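# Load cartons into flow lane by date, earliest first

## Task

Put all the cartons into the flow lane sorted by date, so that the carton with the earliest date sits at the front of the lane.

## Robot and tools

Setup: three identical i2rt Big YAM arms (arm1, arm2, arm3), each with six revolute joints, a two-finger gripper and a wrist camera (arm1_cam_wrist, arm2_cam_wrist, arm3_cam_wrist). Two fixed room cameras, cam_a and cam_b, give overview images. Each arm's foot (base_link) faces its own +x. Feet in the scene frame (metres): arm1 x=-1.399 y=-0.834 z=+0.768 quat_wxyz=(+0.518, +0.002, +0.002, -0.855); arm2 x=-0.549 y=-0.349 z=+0.753 quat_wxyz=(+0.266, -0.006, +0.004, +0.964); arm3 x=+0.555 y=+0.297 z=+0.850 quat_wxyz=(+0.406, +0.001, +0.000, -0.914). The tables below the arms are at z=+0.720. Reach is roughly 1.0 m from the joint1 axis.

Frame: one shared scene frame, origin on the floor, +z up. The hand point lies between the finger pads, about 1 cm short of the tips. Fingers point along the hand's +z; they open and close along its y. Printed hand positions can be off, more so at long reach, and a hand often settles a centimetre or more from where it was sent.

Tool move: arguments arm1, arm2, arm3 (each optional) and cameras. Each arm entry is an object that may hold:
- joints: absolute targets keyed by name: joint1_rad (-2.879 to 2.879, base yaw, positive counter-clockwise seen from above, 0 points along the foot's +x), joint2_rad (0 to 3.141, shoulder; 0 is upper arm back and level, increasing lifts it up and over forward), joint3_rad (0 to 3.019, elbow; 0 folded, larger opens), joint4_rad (-1.692 to 1.57, hand pitch, positive tips fingers up), joint5_rad (-1.57 to 1.57, hand sideways, positive to the arm's right), joint6_rad (-2.094 to 2.094, hand roll, positive clockwise seen from behind), gripper_m (0 to 0.093, fingertip gap in metres). Angles in radians. Tolerances for done: ±0.045, ±0.14, ±0.09, ±0.055, ±0.03, ±0.035, gripper ±0.003.
- target: a list of seven numbers [x, y, z, qw, qx, qy, qz], an absolute hand pose in the scene frame (metres, unit quaternion), one list per arm. The hand follows a straight line from its current hand_target to it. When target is given, joints may only contain gripper_m.
- speed: top path speed in m/s, 0.002 to 0.5 (default 0.25); only allowed together with target. Rotation is capped at twice that value in rad/s.
Arms left out receive nothing new but may keep pushing toward old targets. All motions in one call start together; all hand paths in one call finish together, paced by the slowest. Paths take 0.5 to 10 s and stop at 10 s if not done. Paths ignore obstacles and other arms; hands lag, drift and can overshoot speed near full stretch. cameras: list from arm1_cam_wrist, arm2_cam_wrist, arm3_cam_wrist, cam_a, cam_b, all; omitted or ["all"] gives all, [] gives none. Example: {"arm2": {"target": [x, y, z, qw, qx, qy, qz], "speed": 0.25, "joints": {"gripper_m": 0.08}}, "cameras": ["cam_a"]}.

Tool wait: seconds (0 to 10) plus optional cameras; lets the scene run and returns full state. zoom_image: camera name and region [x0, y0, x1, y1] in image pixels (top-left origin, at most 504 by 504) from that camera's latest image. read_manual: licence text only. finished_scene: scene = current scene number; ends the scene for good, so the lane must already be correctly loaded and stable.

Reading results: a "move" line lists each arm sent a motion with "done" or its worst status. "as last shown" marks arms not named; their omitted lines are unchanged. Quiet velocities, unmoved temperatures and settled hand_target are omitted. Status words: off_target (stopped short, may still push); time_out (joints hold a nearby target and keep pushing; on_its_own lists them; send the reported position to relax); not_followed / "joint command not followed" / "pose unreachable" (a safety check blocked the arm, often self- or arm-to-arm clearance; the robot may keep retrying). "held at" in on_its_own is the target, not the reading. Joint torques are in joint order, positive toward larger angles; numbers 3 and 4 wrap at ±28 N m. Images may lag the state slightly; the pictures line gives their order.

Gripper: closed on nothing reads 0.000 to 0.002. On a rigid object it reads up to about 0.005 below its width at full force; aim about 0.005 below first-contact width (more for soft or small items). Open well above the reading to release. Force limit is roughly 50 to 64 N per pad.

Avoid: arms colliding or pressing on each other (a hard press ends the scene; the checker may react late, and fingers, housings and cameras can still meet); knocking anything out of the work area or onto the floor; dropping cartons or releasing them while moving; slams and sustained hard pushes. Holding loads, stretching out or pushing against something heats motors; MOTOR HOT appears from 85 °C and at 100 °C the arm goes limp for 30 to 60 s (limit_stop_at_motor_heat; resend targets afterwards). Loose items may occasionally get nudged by outside disturbances, so check with the cameras before finishing.

Each tool is called as name(argument=value, ...), one argument or row to a line, values as JSON.

## Session

move(
)

zoom_image(
  camera="cam_a",
  region=[280, 140, 620, 400],
)

zoom_image(
  camera="cam_b",
  region=[280, 130, 640, 360],
)

Scene clock: 0.00 s.
Joint torques (N m): no reading
Heat: arm1: hottest joint1_rad 38 °C; arm2: hottest joint2_rad 38 °C; arm3: hottest joint1_rad 34 °C.
Joint velocities: within noise
arm1.joint_positions: joint1_rad=-0.673 joint2_rad=+0.309 joint3_rad=+1.652 joint4_rad=-1.445 joint5_rad=+0.074 joint6_rad=+0.649 gripper_m=+0.09396
arm1.joint_status: not commanded
arm1.hand: x=-1.4166 y=-0.8303 z=+1.4250 quat_wxyz=(-0.314, -0.735, +0.110, +0.590) (m; scene frame)
arm1.hand_target: x=-1.4142 y=-0.8293 z=+1.4310 quat_wxyz=(-0.317, -0.730, +0.109, +0.595) (m; scene frame)
arm1.hand_status: not commanded
arm2.joint_positions: joint1_rad=+0.476 joint2_rad=+0.332 joint3_rad=+1.575 joint4_rad=-1.257 joint5_rad=-0.072 joint6_rad=+0.112 gripper_m=+0.09396
arm2.joint_status: not commanded
arm2.hand: x=-0.6104 y=-0.3497 z=+1.4288 quat_wxyz=(+0.047, +0.714, -0.041, -0.697) (m; scene frame)
arm2.hand_target: x=-0.6038 y=-0.3501 z=+1.4337 quat_wxyz=(+0.046, +0.708, -0.040, -0.704) (m; scene frame)
arm2.hand_status: not commanded
arm3.joint_positions: joint1_rad=-0.550 joint2_rad=+0.600 joint3_rad=+1.480 joint4_rad=-1.361 joint5_rad=+0.227 joint6_rad=+0.219 gripper_m=+0.09396
arm3.joint_status: not commanded
arm3.hand: x=+0.3456 y=+0.2770 z=+1.4325 quat_wxyz=(-0.035, -0.852, +0.030, +0.522) (m; scene frame)
arm3.hand_target: x=+0.3492 y=+0.2781 z=+1.4412 quat_wxyz=(-0.038, -0.846, +0.031, +0.530) (m; scene frame)
arm3.hand_status: not commanded
pictures: arm1_cam_wrist, arm2_cam_wrist, arm3_cam_wrist, cam_a, cam_b
camera_calibration:
arm1_cam_wrist: T_world_to_cam=[[-0.233747, 0.772478, -0.590457, 1.15499], [0.800658, -0.191621, -0.567652, 1.78181], [-0.551643, -0.605441, -0.5737, -0.343145], [0, 0, 0, 1]] pos_world=[-1.34594, -0.758522, 1.49656]
arm2_cam_wrist: T_world_to_cam=[[0.00681463, 0.992875, -0.118968, 0.519398], [0.585586, -0.1004, -0.804369, 1.4796], [-0.810582, -0.0641843, -0.582097, 0.43732], [0, 0, 0, 1]] pos_world=[-0.515487, -0.339076, 1.5065]
arm3_cam_wrist: T_world_to_cam=[[0.0199272, 0.994206, -0.105631, -0.130109], [0.894945, -0.0648395, -0.441441, 0.342894], [-0.445732, -0.0857376, -0.891051, 1.57728], [0, 0, 0, 1]] pos_world=[0.398764, 0.28682, 1.54306]

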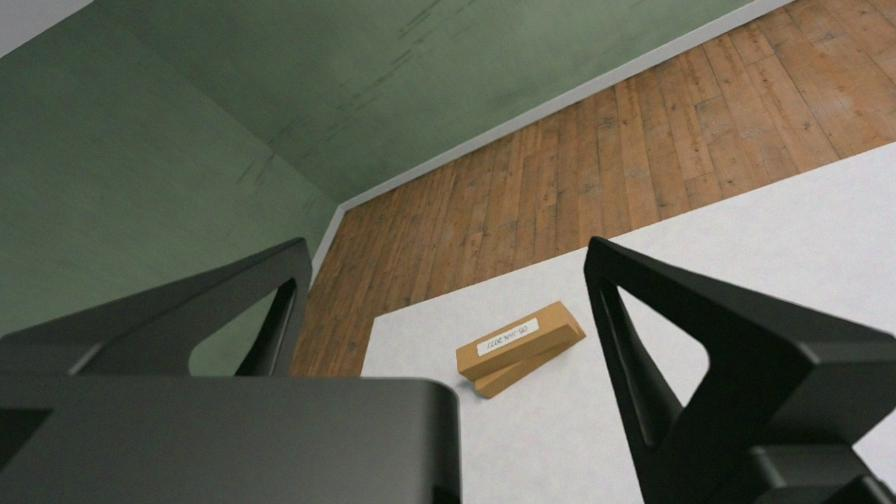

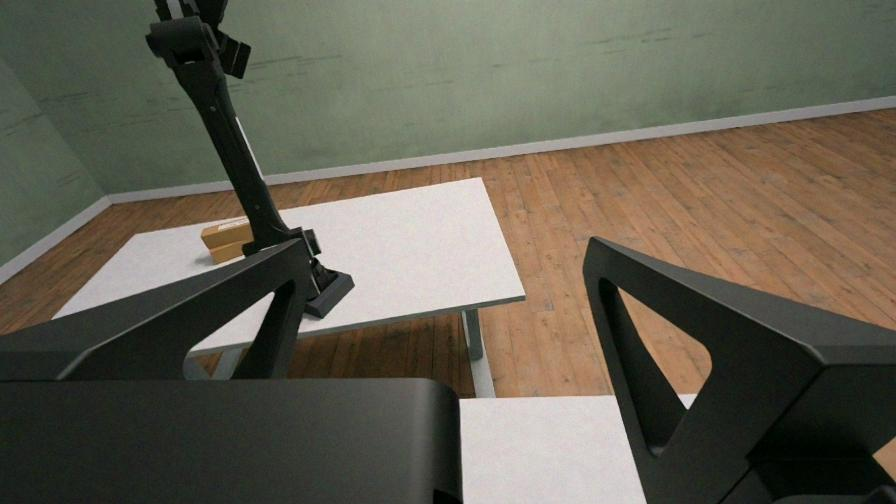

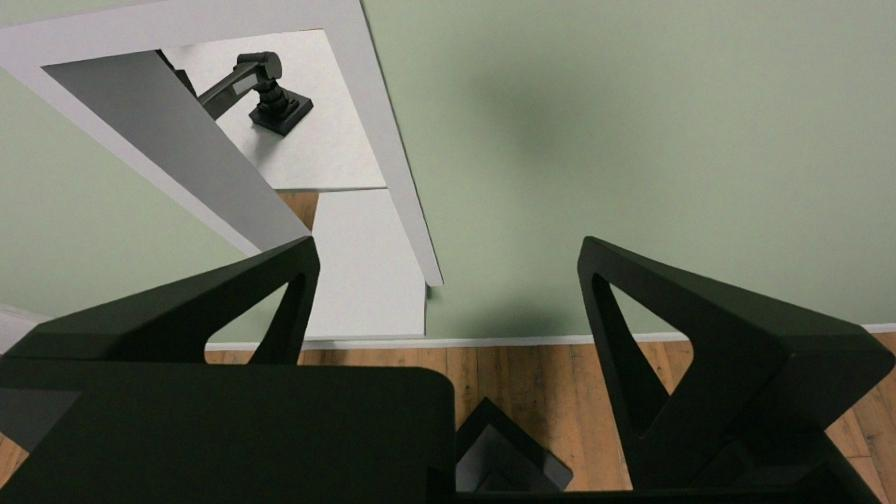

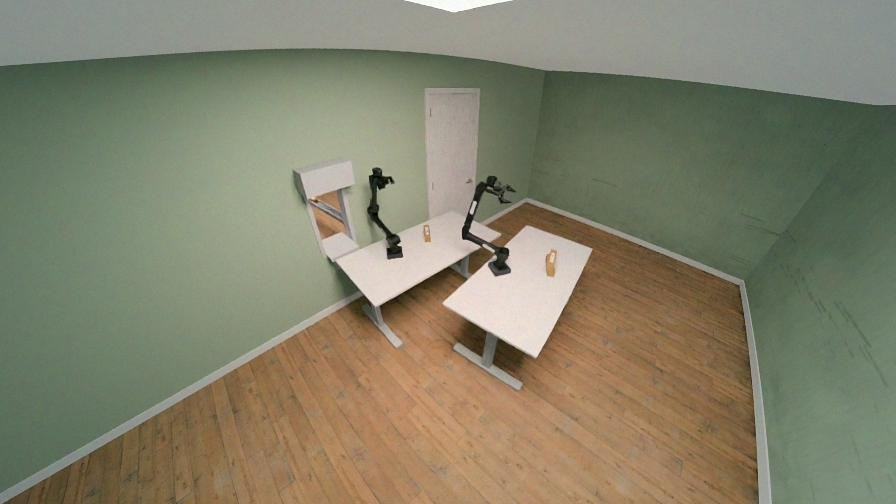

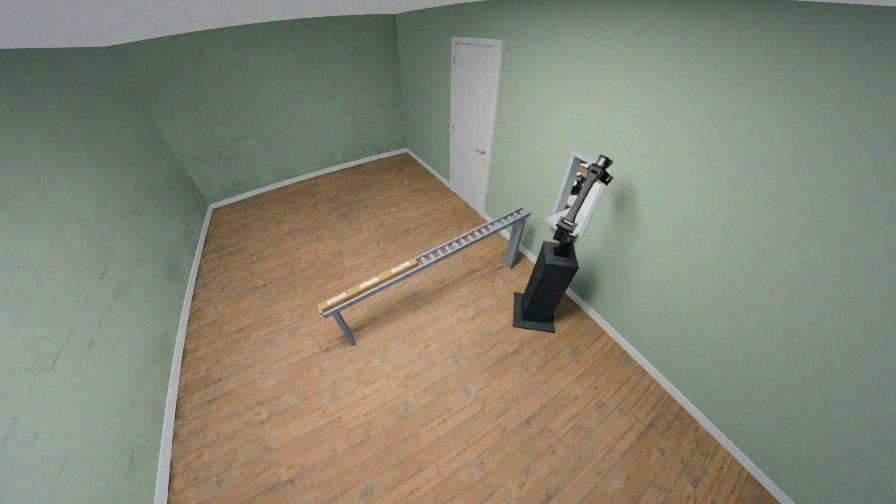

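Scaled by 1.482 from the camera's 896x504 image, which has a finer 1280x720 frame.

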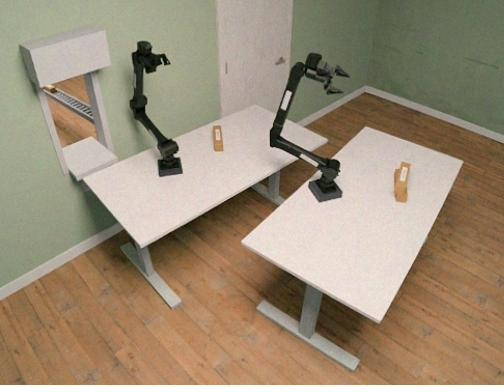

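Scaled by 1.400 from the camera's 896x504 image, which has a finer 1280x720 frame.

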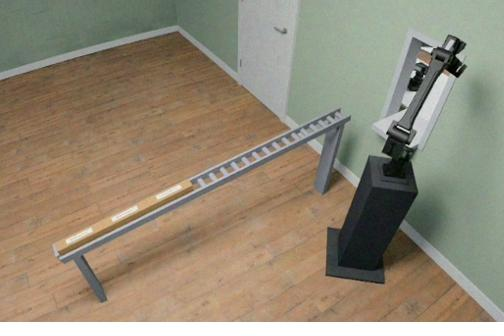

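zoom_image(
  camera="arm1_cam_wrist",
  region=[440, 280, 620, 410],
)

zoom_image(
  camera="cam_b",
  region=[310, 245, 430, 325],
)

zoom_image(
  camera="cam_a",
  region=[410, 215, 450, 250],
)

zoom_image(
  camera="cam_a",
  region=[530, 240, 580, 285],
)

zoom_image(
  camera="cam_a",
  region=[280, 150, 380, 270],
)

zoom_image(
  camera="cam_b",
  region=[470, 140, 630, 270],
)

zoom_image(
  camera="arm3_cam_wrist",
  region=[0, 0, 460, 400],
)

Scaled by 2.800 from the camera's 896x504 image, which has a finer 1280x720 frame.

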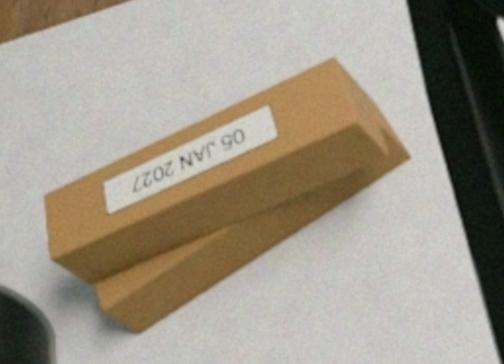

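Scaled by 4.200 from the camera's 896x504 image, which has a finer 1280x720 frame.

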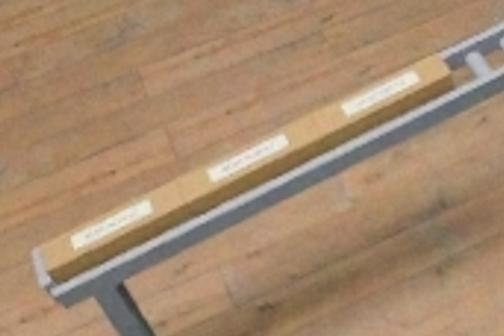

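Scaled by 12.600 from the camera's 896x504 image, which has a finer 1280x720 frame.

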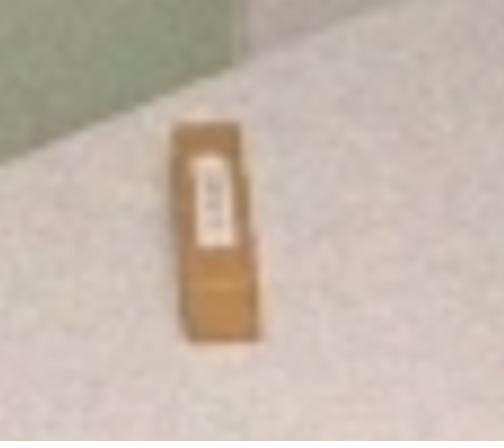

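Scaled by 10.080 from the camera's 896x504 image, which has a finer 1280x720 frame.

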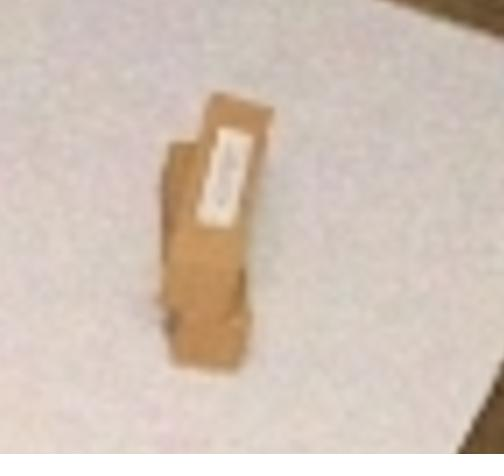

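Scaled by 4.200 from the camera's 896x504 image, which has a finer 1280x720 frame.

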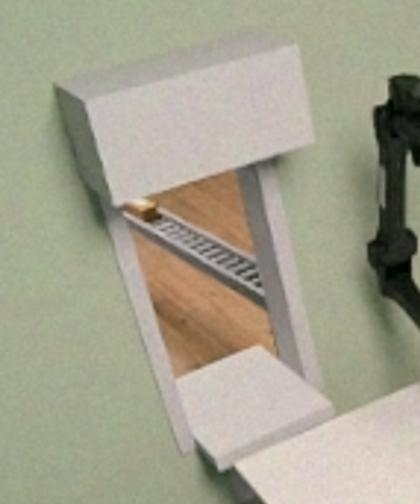

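Scaled by 3.150 from the camera's 896x504 image, which has a finer 1280x720 frame.

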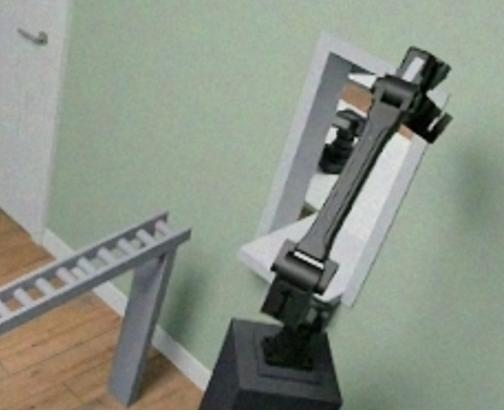

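Scaled by 1.096 from the camera's 896x504 image, which has a finer 1280x720 frame.

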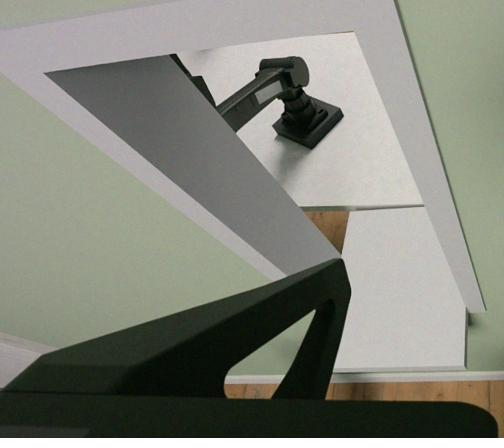

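move(
  arm1={"joints":{"joint1_rad":-0.29,"joint2_rad":0.9,"joint3_rad":1.0,"joint4_rad":-1.5,"joint5_rad":0,"joint6_rad":0}},
  arm2={"joints":{"joint1_rad":2.11,"joint2_rad":0.9,"joint3_rad":1.0,"joint4_rad":-1.5,"joint5_rad":0,"joint6_rad":0}},
  arm3={"joints":{"joint1_rad":1.0,"joint2_rad":0.9,"joint3_rad":1.0,"joint4_rad":-1.5,"joint5_rad":0,"joint6_rad":0}},
)

Scene clock: 34.83 s.
Joint torques (N m): arm1=[1.9 -4.01 9.98 0.14 0.02 -0.06] | arm2=[0.56 -2.26 9.28 0.32 0.01 -0.11] | arm3=[1.26 -5.77 11.71 0.36 0.02 -0.03]
move: arm1 done; arm2 done; arm3 done
arm1.joint_positions: joint1_rad=-0.306 joint2_rad=+0.895 joint3_rad=+0.989 joint4_rad=-1.492 joint5_rad=+0.001 joint6_rad=+0.009 gripper_m=+0.09398
arm1.joint_status: all done
arm1.hand: x=-1.5841 y=-1.0185 z=+1.0281 quat_wxyz=(-0.031, -0.923, -0.376, +0.078) (m; scene frame)
arm2.joint_positions: joint1_rad=+2.102 joint2_rad=+0.900 joint3_rad=+1.013 joint4_rad=-1.490 joint5_rad=-0.001 joint6_rad=+0.010 gripper_m=+0.09398
arm2.joint_status: all done
arm2.hand: x=-0.5537 y=-0.6125 z=+1.0274 quat_wxyz=(+0.076, +0.710, +0.697, -0.069) (m; scene frame)
arm3.joint_positions: joint1_rad=+0.989 joint2_rad=+0.898 joint3_rad=+0.998 joint4_rad=-1.490 joint5_rad=+0.000 joint6_rad=+0.008 gripper_m=+0.09398
arm3.joint_status: all done
arm3.hand: x=+0.6198 y=+0.0427 z=+1.1154 quat_wxyz=(-0.072, -0.612, -0.786, +0.054) (m; scene frame)
pictures: arm1_cam_wrist, arm2_cam_wrist, arm3_cam_wrist, cam_a, cam_b
camera_calibration:
arm1_cam_wrist: T_world_to_cam=[[-0.704576, 0.709292, -0.0218684, -0.367947], [0.611447, 0.622444, 0.488565, 1.09805], [0.360147, 0.33086, -0.872254, 1.9278], [0, 0, 0, 1]]
arm2_cam_wrist: T_world_to_cam=[[-0.999878, 0.0156079, 0.000959854, -0.546988], [0.0147709, 0.922544, 0.38561, 0.185065], [0.00513305, 0.385577, -0.922662, 1.30985], [0, 0, 0, 1]]
arm3_cam_wrist: T_world_to_cam=[[-0.973161, -0.229957, -0.00876088, 0.623657], [-0.21011, 0.872353, 0.441423, -0.39753], [-0.0938659, 0.431417, -0.897256, 1.16358], [0, 0, 0, 1]]

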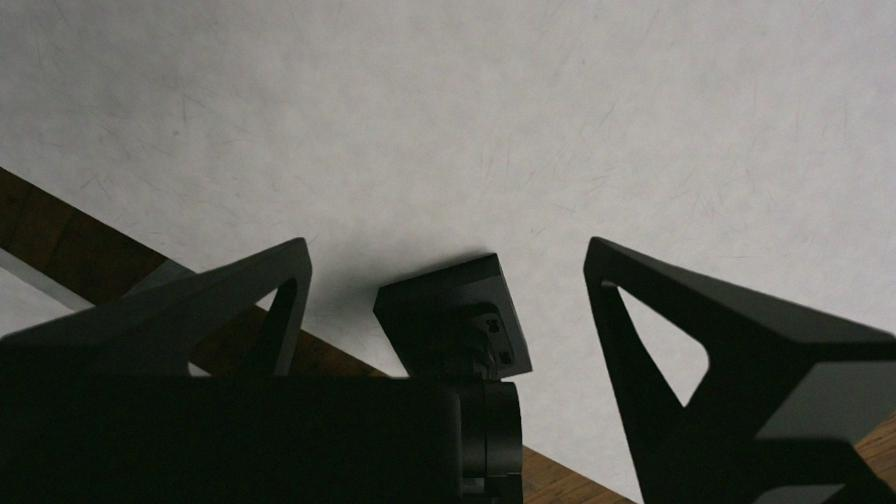

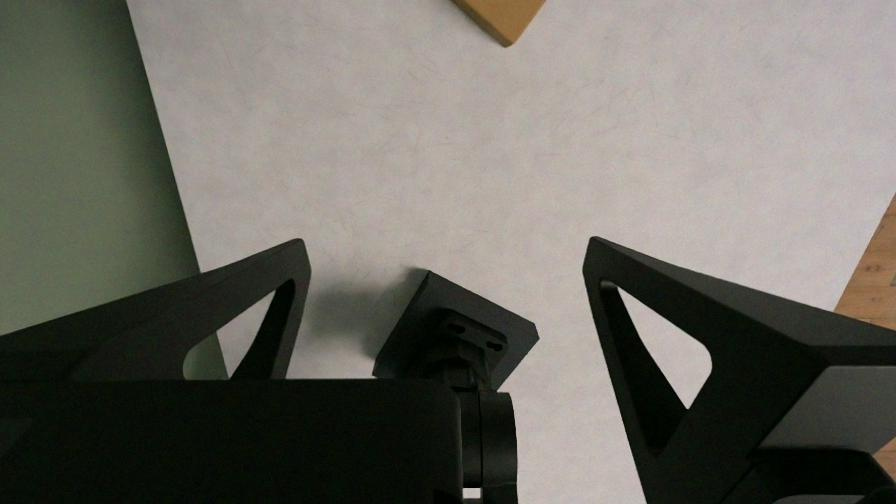

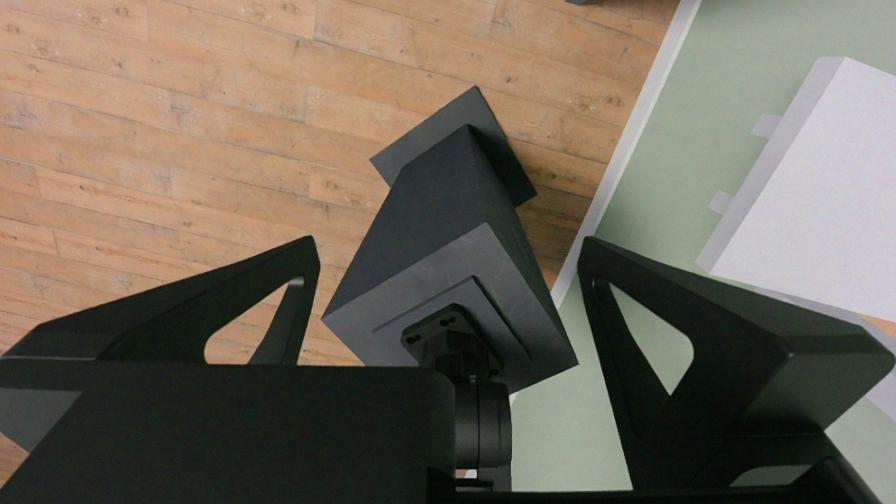

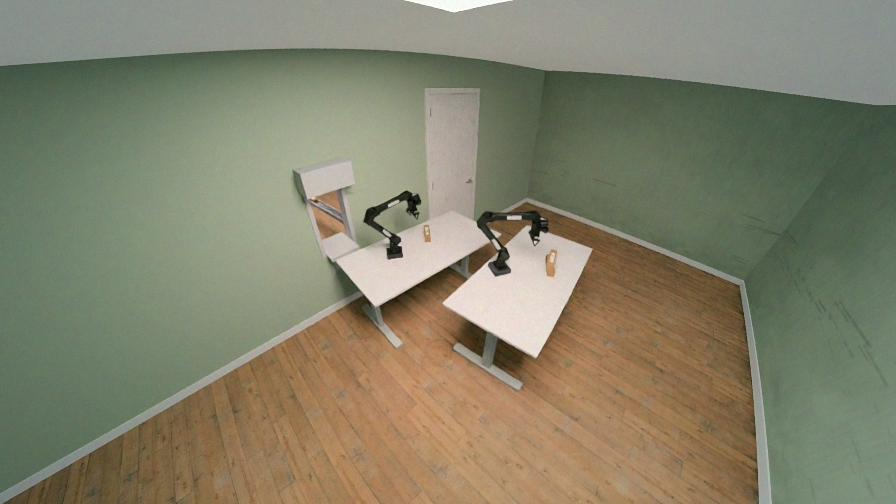

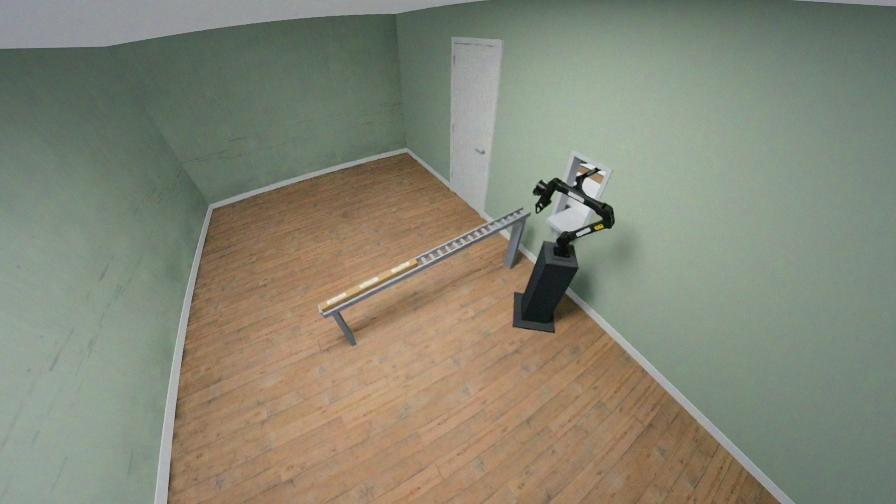

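move(
  arm1={"target":[-1.78,-1.21,1.05,0,0.92,0.391,0],"speed":0.2},
  arm2={"target":[-0.548,-0.83,1.03,0,0.707,0.707,0],"speed":0.2},
  arm3={"target":[0.66,-0.3,1.2,0,0.633,0.774,0],"speed":0.2},
  cameras=["arm1_cam_wrist","arm2_cam_wrist","arm3_cam_wrist"],
)

Scene clock: 39.80 s.
Joint torques (N m): arm1=[0.21 -17.85 13.15 -0.24 0.01 -0.06] | arm2=[0.79 -11.63 14.76 -0.2 0.05 0] | arm3=[-0.67 -21.48 15.24 0.32 0.09 0.04]
move: arm1 off_target; arm2 off_target; arm3 off_target
arm1.joint_positions: joint1_rad=-0.306 joint2_rad=+1.732 joint3_rad=+1.780 joint4_rad=-1.655 joint5_rad=+0.000 joint6_rad=-0.018 gripper_m=+0.09398
arm1.hand: x=-1.7696 y=-1.2035 z=+1.0307 quat_wxyz=(+0.009, -0.921, -0.390, -0.019) (m; scene frame)
arm1.hand_target: x=-1.7792 y=-1.2093 z=+1.0498 quat_wxyz=(+0.000, -0.920, -0.391, +0.000) (m; scene frame)
arm1.hand_status: off_target (0.023 m and 2.4 deg from the pose sent, 0.275 m and 9.7 deg at the start)
arm2.joint_positions: joint1_rad=+2.110 joint2_rad=+1.590 joint3_rad=+1.574 joint4_rad=-1.600 joint5_rad=+0.007 joint6_rad=+0.010 gripper_m=+0.09398
arm2.hand: x=-0.5527 y=-0.8139 z=+1.0144 quat_wxyz=(-0.011, +0.710, +0.704, +0.013) (m; scene frame)
arm2.hand_target: x=-0.5480 y=-0.8290 z=+1.0300 quat_wxyz=(+0.001, +0.707, +0.707, +0.000) (m; scene frame)
arm2.hand_status: off_target (0.023 m and 2.0 deg from the pose sent, 0.218 m and 11.8 deg at the start)
arm3.joint_positions: joint1_rad=+0.922 joint2_rad=+1.839 joint3_rad=+2.138 joint4_rad=-1.692 joint5_rad=+0.000 joint6_rad=-0.021 gripper_m=+0.09398
arm3.hand: x=+0.6645 y=-0.2885 z=+1.1983 quat_wxyz=(-0.069, -0.627, -0.774, +0.057) (m; scene frame)
arm3.hand_target: x=+0.6599 y=-0.2993 z=+1.1991 quat_wxyz=(-0.070, -0.631, -0.771, +0.059) (m; scene frame)
arm3.hand_status: off_target (0.012 m and 10.2 deg from the pose sent, 0.355 m and 10.7 deg at the start; a joint's target at an end of its range on 40 of 82 steps)
pictures: arm1_cam_wrist, arm2_cam_wrist, arm3_cam_wrist
camera_calibration:
arm1_cam_wrist: T_world_to_cam=[[-0.719732, 0.693845, -0.0237853, -0.410805], [0.510803, 0.552441, 0.658703, 0.887663], [0.470177, 0.461939, -0.752027, 2.28664], [0, 0, 0, 1]]
arm2_cam_wrist: T_world_to_cam=[[-0.999932, 0.00424353, 0.010882, -0.56224], [0.00987331, 0.804859, 0.593384, 0.0665787], [-0.00624042, 0.593451, -0.804846, 1.41894], [0, 0, 0, 1]]
arm3_cam_wrist: T_world_to_cam=[[-0.981404, -0.191911, -0.00401989, 0.602513], [-0.173722, 0.879095, 0.443861, -0.160954], [-0.0816478, 0.436306, -0.896087, 1.37697], [0, 0, 0, 1]]

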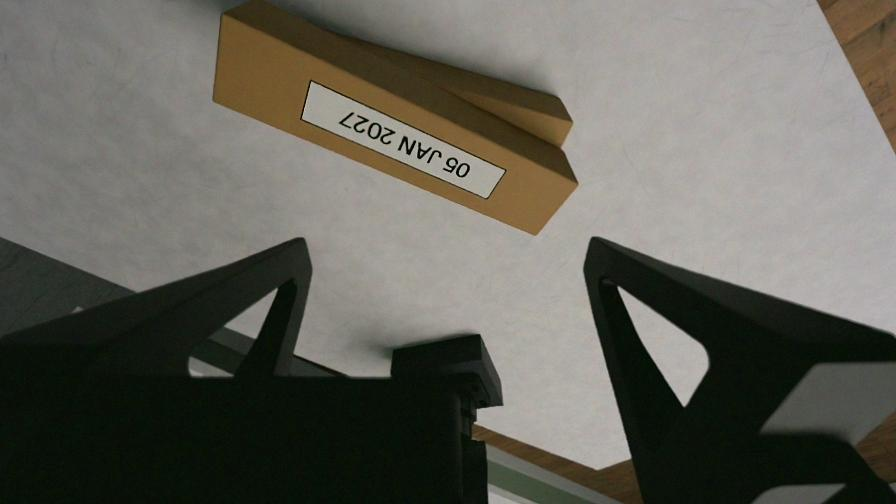

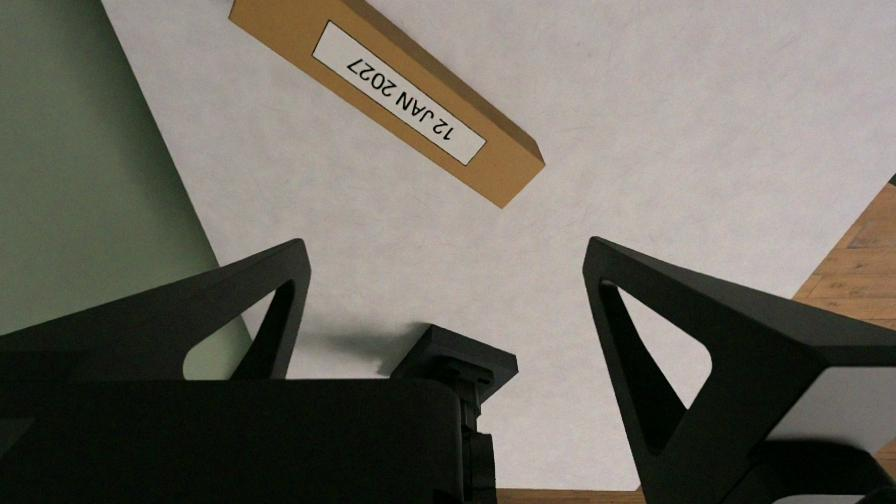

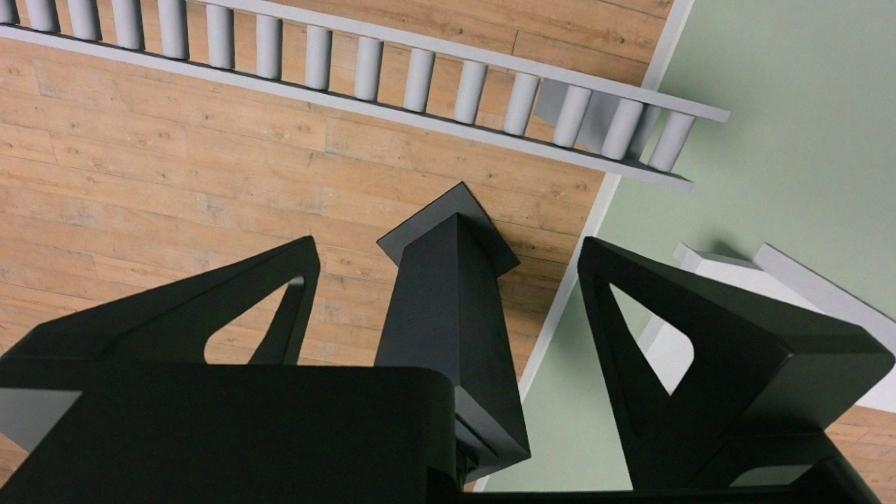

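move(
  arm1={"target":[-1.695,-1.19,0.95,0,0.566,0.824,0],"speed":0.25},
  arm2={"target":[-0.518,-0.808,0.9,0,0.317,0.948,0],"speed":0.2},
  arm3={"joints":{"joint1_rad":1.85,"joint2_rad":1.7,"joint3_rad":2.1,"joint4_rad":-1.2}},
)

zoom_image(
  camera="arm3_cam_wrist",
  region=[250, 0, 650, 250],
)

Scene clock: 61.70 s.
Joint torques (N m): arm1=[1.9 -16.79 8.44 0.4 -0.11 -0.13] | arm2=[0.79 -11.63 8.09 0.77 -0.11 -0.14] | arm3=[-0.44 -22.12 12.21 2.06 0.08 0.04]
Heat: arm1: hottest joint1_rad 38 °C; arm2: hottest joint3_rad 43 °C; arm3: hottest joint3_rad 38 °C.
move: arm1 off_target; arm2 off_target; arm3 done
arm1.joint_positions: joint1_rad=-0.229 joint2_rad=+1.583 joint3_rad=+1.355 joint4_rad=-1.369 joint5_rad=+0.000 joint6_rad=-1.053 gripper_m=+0.09398
arm1.hand: x=-1.6991 y=-1.1833 z=+0.9413 quat_wxyz=(+0.000, -0.576, -0.817, -0.016) (m; scene frame)
arm1.hand_target: x=-1.6950 y=-1.1899 z=+0.9500 quat_wxyz=(+0.000, -0.566, -0.824, +0.000) (m; scene frame)
arm1.hand_status: off_target (0.012 m and 2.3 deg from the pose sent, 0.111 m and 65.2 deg at the start)
arm2.joint_positions: joint1_rad=+2.173 joint2_rad=+1.590 joint3_rad=+1.303 joint4_rad=-1.275 joint5_rad=+0.009 joint6_rad=-0.840 gripper_m=+0.09398
arm2.hand: x=-0.5227 y=-0.8121 z=+0.9125 quat_wxyz=(+0.004, +0.328, +0.945, -0.010) (m; scene frame)
arm2.hand_target: x=-0.5182 y=-0.8078 z=+0.9003 quat_wxyz=(+0.000, +0.317, +0.948, +0.000) (m; scene frame)
arm2.hand_status: off_target (0.014 m and 1.8 deg from the pose sent, 0.120 m and 53.6 deg at the start)
arm3.joint_positions: joint1_rad=+1.857 joint2_rad=+1.696 joint3_rad=+2.096 joint4_rad=-1.215 joint5_rad=+0.000 joint6_rad=-0.021 gripper_m=+0.09398
arm3.joint_status: all done
arm3.hand: x=+1.1455 y=+0.0121 z=+1.3188 quat_wxyz=(-0.360, -0.197, -0.908, +0.086) (m; scene frame)
pictures: arm1_cam_wrist, arm2_cam_wrist, arm3_cam_wrist, cam_a, cam_b
camera_calibration:
arm1_cam_wrist: T_world_to_cam=[[-0.939484, -0.33875, -0.0511741, -1.94569], [-0.291355, 0.711431, 0.639514, -0.257399], [-0.180229, 0.615723, -0.767074, 1.26795], [0, 0, 0, 1]]
arm2_cam_wrist: T_world_to_cam=[[-0.615493, -0.787625, 0.0285367, -0.989378], [-0.646236, 0.525069, 0.553789, -0.408725], [-0.451162, 0.322412, -0.832168, 0.908226], [0, 0, 0, 1]]
arm3_cam_wrist: T_world_to_cam=[[-0.428484, -0.903549, 0.000709306, 0.501712], [-0.897132, 0.425348, -0.119307, 1.18173], [0.107498, -0.0517574, -0.992857, 1.30984], [0, 0, 0, 1]]

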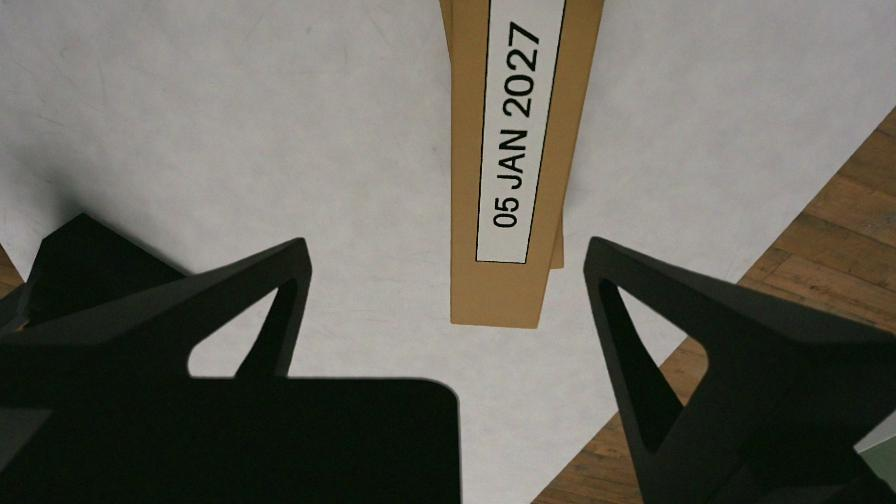

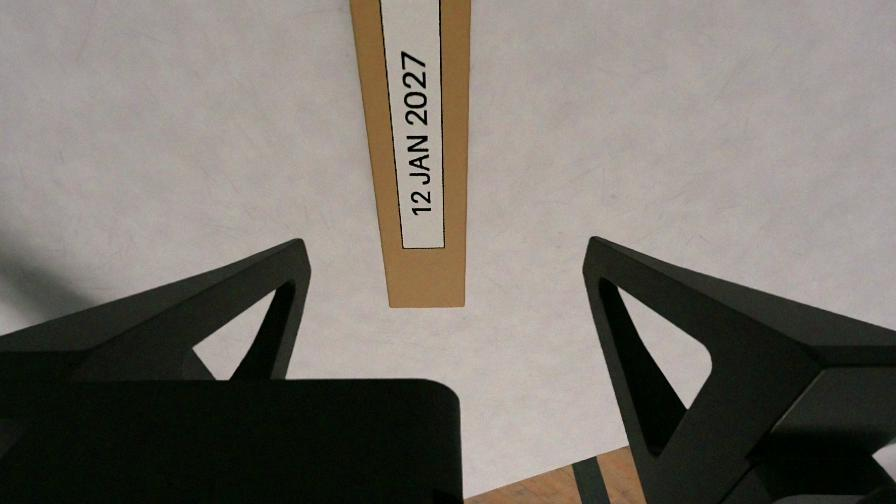

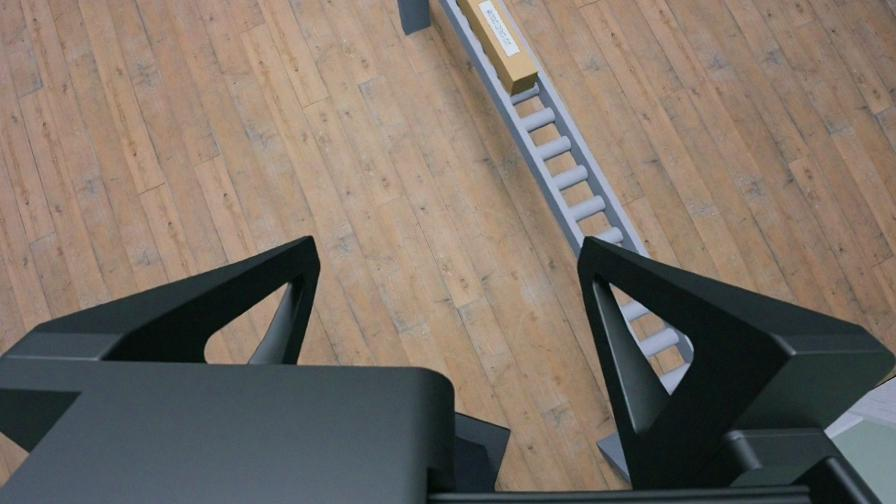

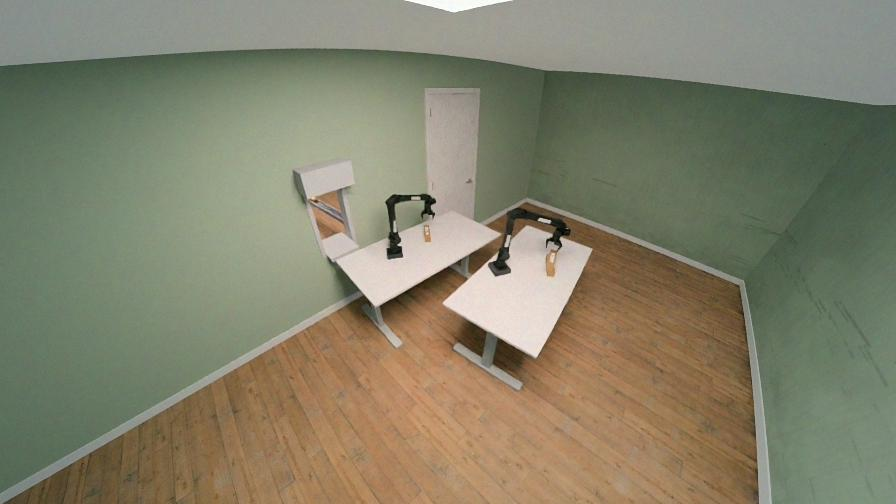

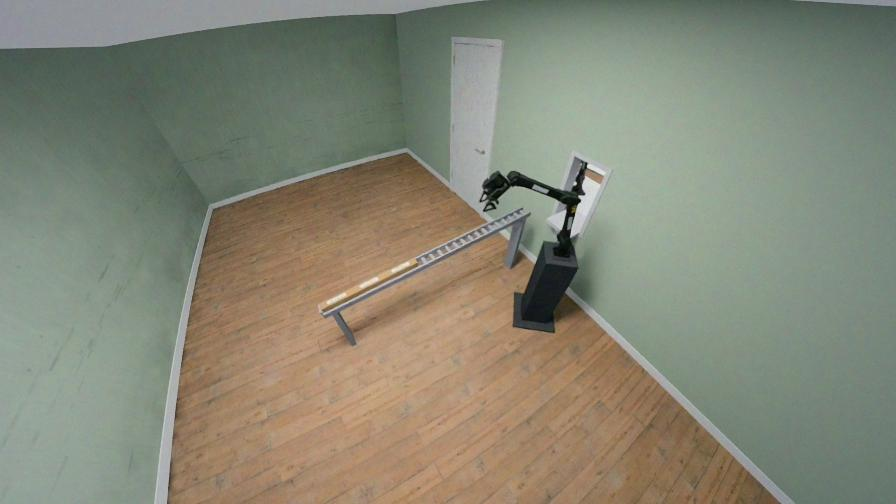

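Scaled by 1.260 from the camera's 896x504 image, which has a finer 1280x720 frame.

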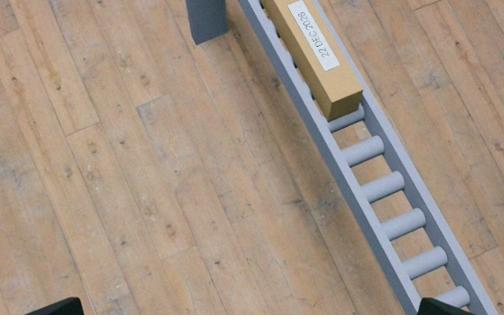

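move(
  arm1={"target":[-1.708,-1.188,0.828,0,0.566,0.824,0],"speed":0.12},
  cameras=["arm1_cam_wrist"],
)

move(
  arm1={"joints":{"gripper_m":0.045}},
  cameras=["arm1_cam_wrist"],
)

Scene clock: 73.43 s.
Joint torques (N m): arm1=[0.09 -11.46 6.02 0.64 -0.41 -0.1] | arm2=[0.73 -11.69 8.1 0.76 -0.11 -0.11] | arm3=[-0.26 -21.89 12.12 2.04 0.08 0.05]
move: arm1 off_target
arm1.joint_positions: joint1_rad=-0.229 joint2_rad=+1.642 joint3_rad=+1.199 joint4_rad=-1.064 joint5_rad=+0.006 joint6_rad=-1.072 gripper_m=+0.09398
arm1.hand: x=-1.7110 y=-1.1955 z=+0.8592 quat_wxyz=(+0.007, -0.568, -0.822, +0.028) (m; scene frame)
arm1.hand_target: x=-1.7068 y=-1.1870 z=+0.8293 quat_wxyz=(+0.000, -0.566, -0.824, +0.000) (m; scene frame)
arm1.hand_status: off_target (0.032 m and 3.4 deg from the pose sent, 0.114 m and 2.3 deg at the start)
arm2, arm3: as last shown
arm2.joint_positions: joint1_rad=+2.173 joint2_rad=+1.590 joint3_rad=+1.303 joint4_rad=-1.275 joint5_rad=+0.009 joint6_rad=-0.841 gripper_m=+0.09398
arm2.hand: x=-0.5227 y=-0.8122 z=+0.9125 quat_wxyz=(+0.004, +0.327, +0.945, -0.010) (m; scene frame)
pictures: arm1_cam_wrist
camera_calibration:
arm1_cam_wrist: T_world_to_cam=[[-0.933474, -0.357397, 0.0298879, -2.04678], [-0.266188, 0.746268, 0.610105, -0.0897165], [-0.240354, 0.561561, -0.791757, 1.06387], [0, 0, 0, 1]]

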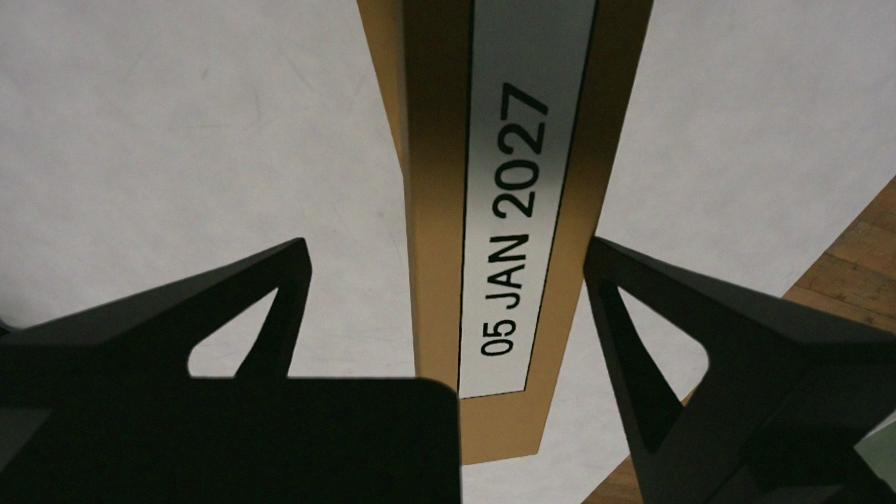

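Scene clock: 74.23 s.
Joint torques (N m): arm1=[0.38 -11.52 6.06 0.2 -0.28 -0.01] | arm2=[0.73 -11.69 8.09 0.76 -0.11 -0.12] | arm3=[-0.38 -22.01 12.14 2.04 0.08 0.05]
move: arm1 done
arm1.joint_positions: joint1_rad=-0.232 joint2_rad=+1.642 joint3_rad=+1.199 joint4_rad=-1.051 joint5_rad=+0.003 joint6_rad=-1.078 gripper_m=+0.04522
arm1.joint_status: all done
arm1.hand: x=-1.7142 y=-1.1970 z=+0.8594 quat_wxyz=(+0.007, -0.567, -0.823, +0.035) (m; scene frame)
arm2, arm3: as last shown
pictures: arm1_cam_wrist
camera_calibration:
arm1_cam_wrist: T_world_to_cam=[[-0.932202, -0.359637, 0.0407476, -2.06018], [-0.263875, 0.752368, 0.603583, -0.0726818], [-0.247728, 0.551909, -0.796259, 1.04381], [0, 0, 0, 1]]

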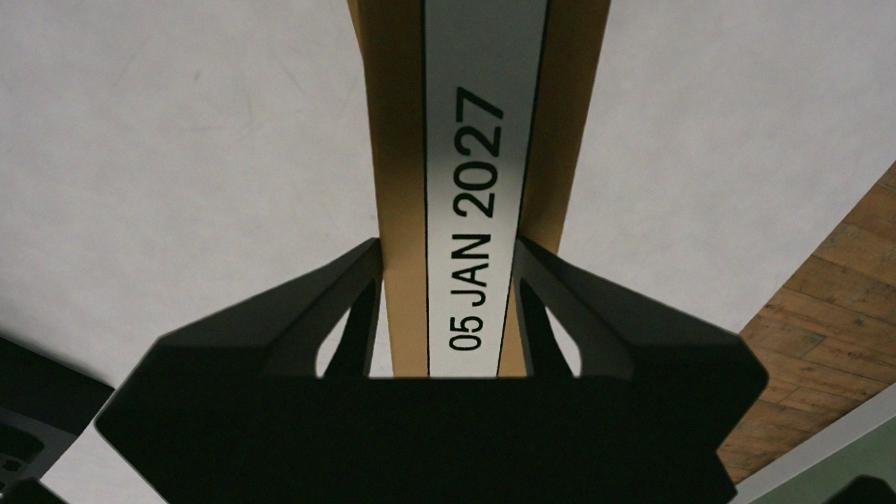

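move(
  arm1={"target":[-1.708,-1.188,0.895,0,0.566,0.824,0],"speed":0.15},
  cameras=[],
)

move(
  arm1={"target":[-1.714,-1.191,0.89,0,0.566,0.824,0],"joints":{"gripper_m":0.093}},
  cameras=["arm1_cam_wrist"],
)

Scene clock: 79.30 s.
Joint torques (N m): arm1=[0.26 -16.85 11.66 -0.31 -0.11 -0.04] | arm2=[0.79 -11.69 8.12 0.75 -0.11 -0.12] | arm3=[-0.21 -22.07 12.14 2.06 0.07 0.04]
move: arm1 off_target
arm1.joint_positions: joint1_rad=-0.232 joint2_rad=+1.635 joint3_rad=+1.221 joint4_rad=-1.209 joint5_rad=+0.000 joint6_rad=-1.079 gripper_m=+0.04510
arm1.hand: x=-1.6942 y=-1.1748 z=+0.8698 quat_wxyz=(-0.002, -0.567, -0.823, -0.029) (m; scene frame)
arm1.hand_target: x=-1.7072 y=-1.1871 z=+0.8953 quat_wxyz=(+0.000, -0.566, -0.824, +0.000) (m; scene frame)
arm1.hand_status: off_target (0.032 m and 3.3 deg from the pose sent, 0.037 m and 4.1 deg at the start)
arm2, arm3: as last shown
pictures: none

Scene clock: 80.27 s.
Joint torques (N m): arm1=[-0.03 -15.15 11.78 -0.03 -0.1 -0.07] | arm2=[0.79 -11.69 8.1 0.75 -0.11 -0.12] | arm3=[-0.32 -22.07 12.11 2.06 0.08 0.05]
move: arm1 off_target
arm1.joint_positions: joint1_rad=-0.232 joint2_rad=+1.635 joint3_rad=+1.232 joint4_rad=-1.209 joint5_rad=+0.000 joint6_rad=-1.082 gripper_m=+0.09290
arm1.joint_status: all done
arm1.hand: x=-1.6971 y=-1.1782 z=+0.8735 quat_wxyz=(-0.002, -0.565, -0.824, -0.024) (m; scene frame)
arm1.hand_target: x=-1.7134 y=-1.1902 z=+0.8904 quat_wxyz=(+0.000, -0.566, -0.824, +0.000) (m; scene frame)
arm1.hand_status: off_target (0.027 m and 2.7 deg from the pose sent, 0.033 m and 3.4 deg at the start)
arm2, arm3: as last shown
pictures: arm1_cam_wrist
camera_calibration:
arm1_cam_wrist: T_world_to_cam=[[-0.929759, -0.362299, -0.0654756, -1.94428], [-0.316721, 0.696414, 0.643968, -0.281764], [-0.187711, 0.619473, -0.762246, 1.20061], [0, 0, 0, 1]]

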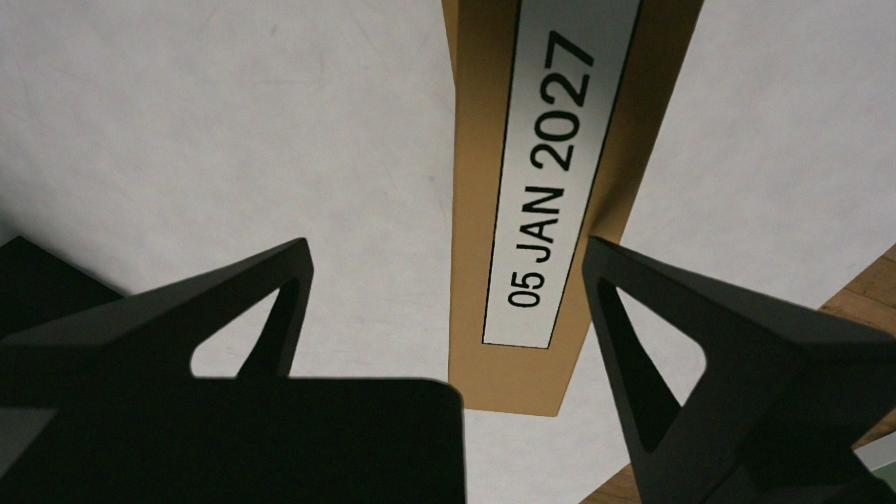

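move(
  arm1={"target":[-1.742,-1.202,0.893,0,0.566,0.824,0],"speed":0.1},
  cameras=["arm1_cam_wrist"],
)

Scene clock: 84.40 s.
Joint torques (N m): arm1=[-0.38 -15.85 11.95 -0.29 -0.11 -0.12] | arm2=[0.73 -11.63 8.1 0.76 -0.11 -0.12] | arm3=[-0.26 -21.71 12.12 2.03 0.08 0.04]
move: arm1 off_target
arm1.joint_positions: joint1_rad=-0.255 joint2_rad=+1.694 joint3_rad=+1.321 joint4_rad=-1.227 joint5_rad=+0.000 joint6_rad=-1.109 gripper_m=+0.09290
arm1.hand: x=-1.7245 y=-1.1928 z=+0.8778 quat_wxyz=(-0.001, -0.564, -0.826, -0.018) (m; scene frame)
arm1.hand_target: x=-1.7414 y=-1.2012 z=+0.8931 quat_wxyz=(+0.000, -0.566, -0.824, +0.000) (m; scene frame)
arm1.hand_status: off_target (0.025 m and 2.0 deg from the pose sent, 0.054 m and 2.7 deg at the start)
arm2, arm3: as last shown
pictures: arm1_cam_wrist
camera_calibration:
arm1_cam_wrist: T_world_to_cam=[[-0.928812, -0.366434, -0.0550787, -1.98719], [-0.314666, 0.701477, 0.639465, -0.269466], [-0.195685, 0.611274, -0.766845, 1.18838], [0, 0, 0, 1]]

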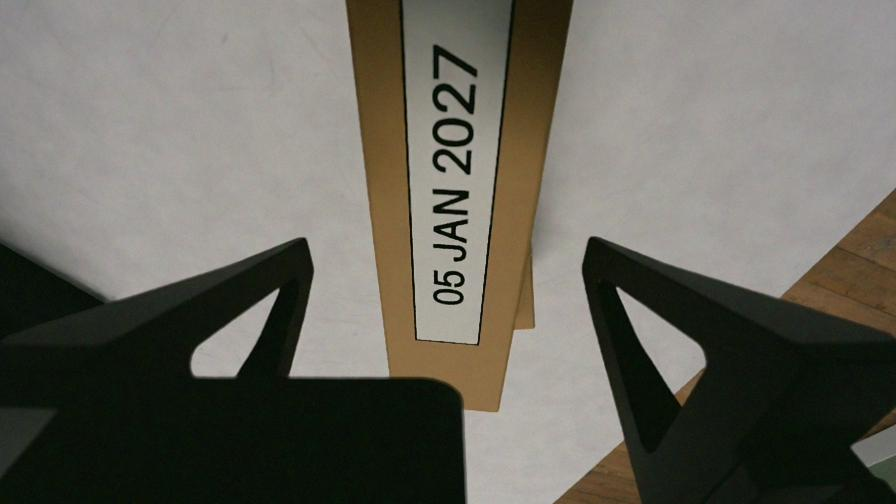

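move(
  arm1={"target":[-1.736,-1.195,0.82,0,0.566,0.824,0],"speed":0.1},
  cameras=["arm1_cam_wrist"],
)

Scene clock: 89.83 s.
Joint torques (N m): arm1=[-0.44 -16.79 7.61 0.49 -0.11 -0.07] | arm2=[0.67 -11.69 8.09 0.76 -0.11 -0.12] | arm3=[-0.44 -22.12 12.15 2.04 0.09 0.03]
move: arm1 done
arm1.joint_positions: joint1_rad=-0.255 joint2_rad=+1.758 joint3_rad=+1.242 joint4_rad=-1.061 joint5_rad=+0.000 joint6_rad=-1.110 gripper_m=+0.09290
arm1.hand: x=-1.7279 y=-1.1965 z=+0.8202 quat_wxyz=(+0.000, -0.564, -0.826, -0.007) (m; scene frame)
arm1.hand_target: x=-1.7359 y=-1.1949 z=+0.8200 quat_wxyz=(+0.000, -0.566, -0.824, +0.000) (m; scene frame)
arm1.hand_status: done (0.008 m and 0.8 deg from the pose sent, 0.059 m and 2.0 deg at the start)
arm2, arm3: as last shown
pictures: arm1_cam_wrist
camera_calibration:
arm1_cam_wrist: T_world_to_cam=[[-0.929179, -0.367928, -0.0354294, -2.01339], [-0.305966, 0.711821, 0.632215, -0.197735], [-0.20739, 0.598281, -0.773983, 1.11583], [0, 0, 0, 1]]

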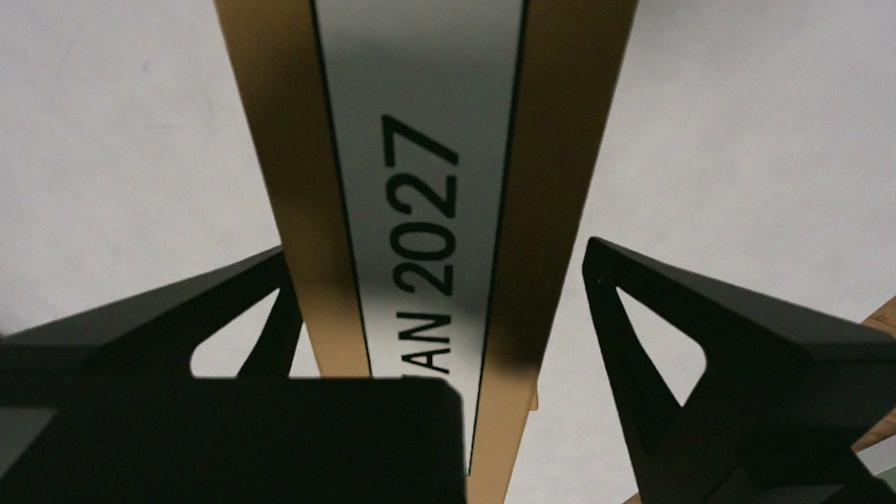

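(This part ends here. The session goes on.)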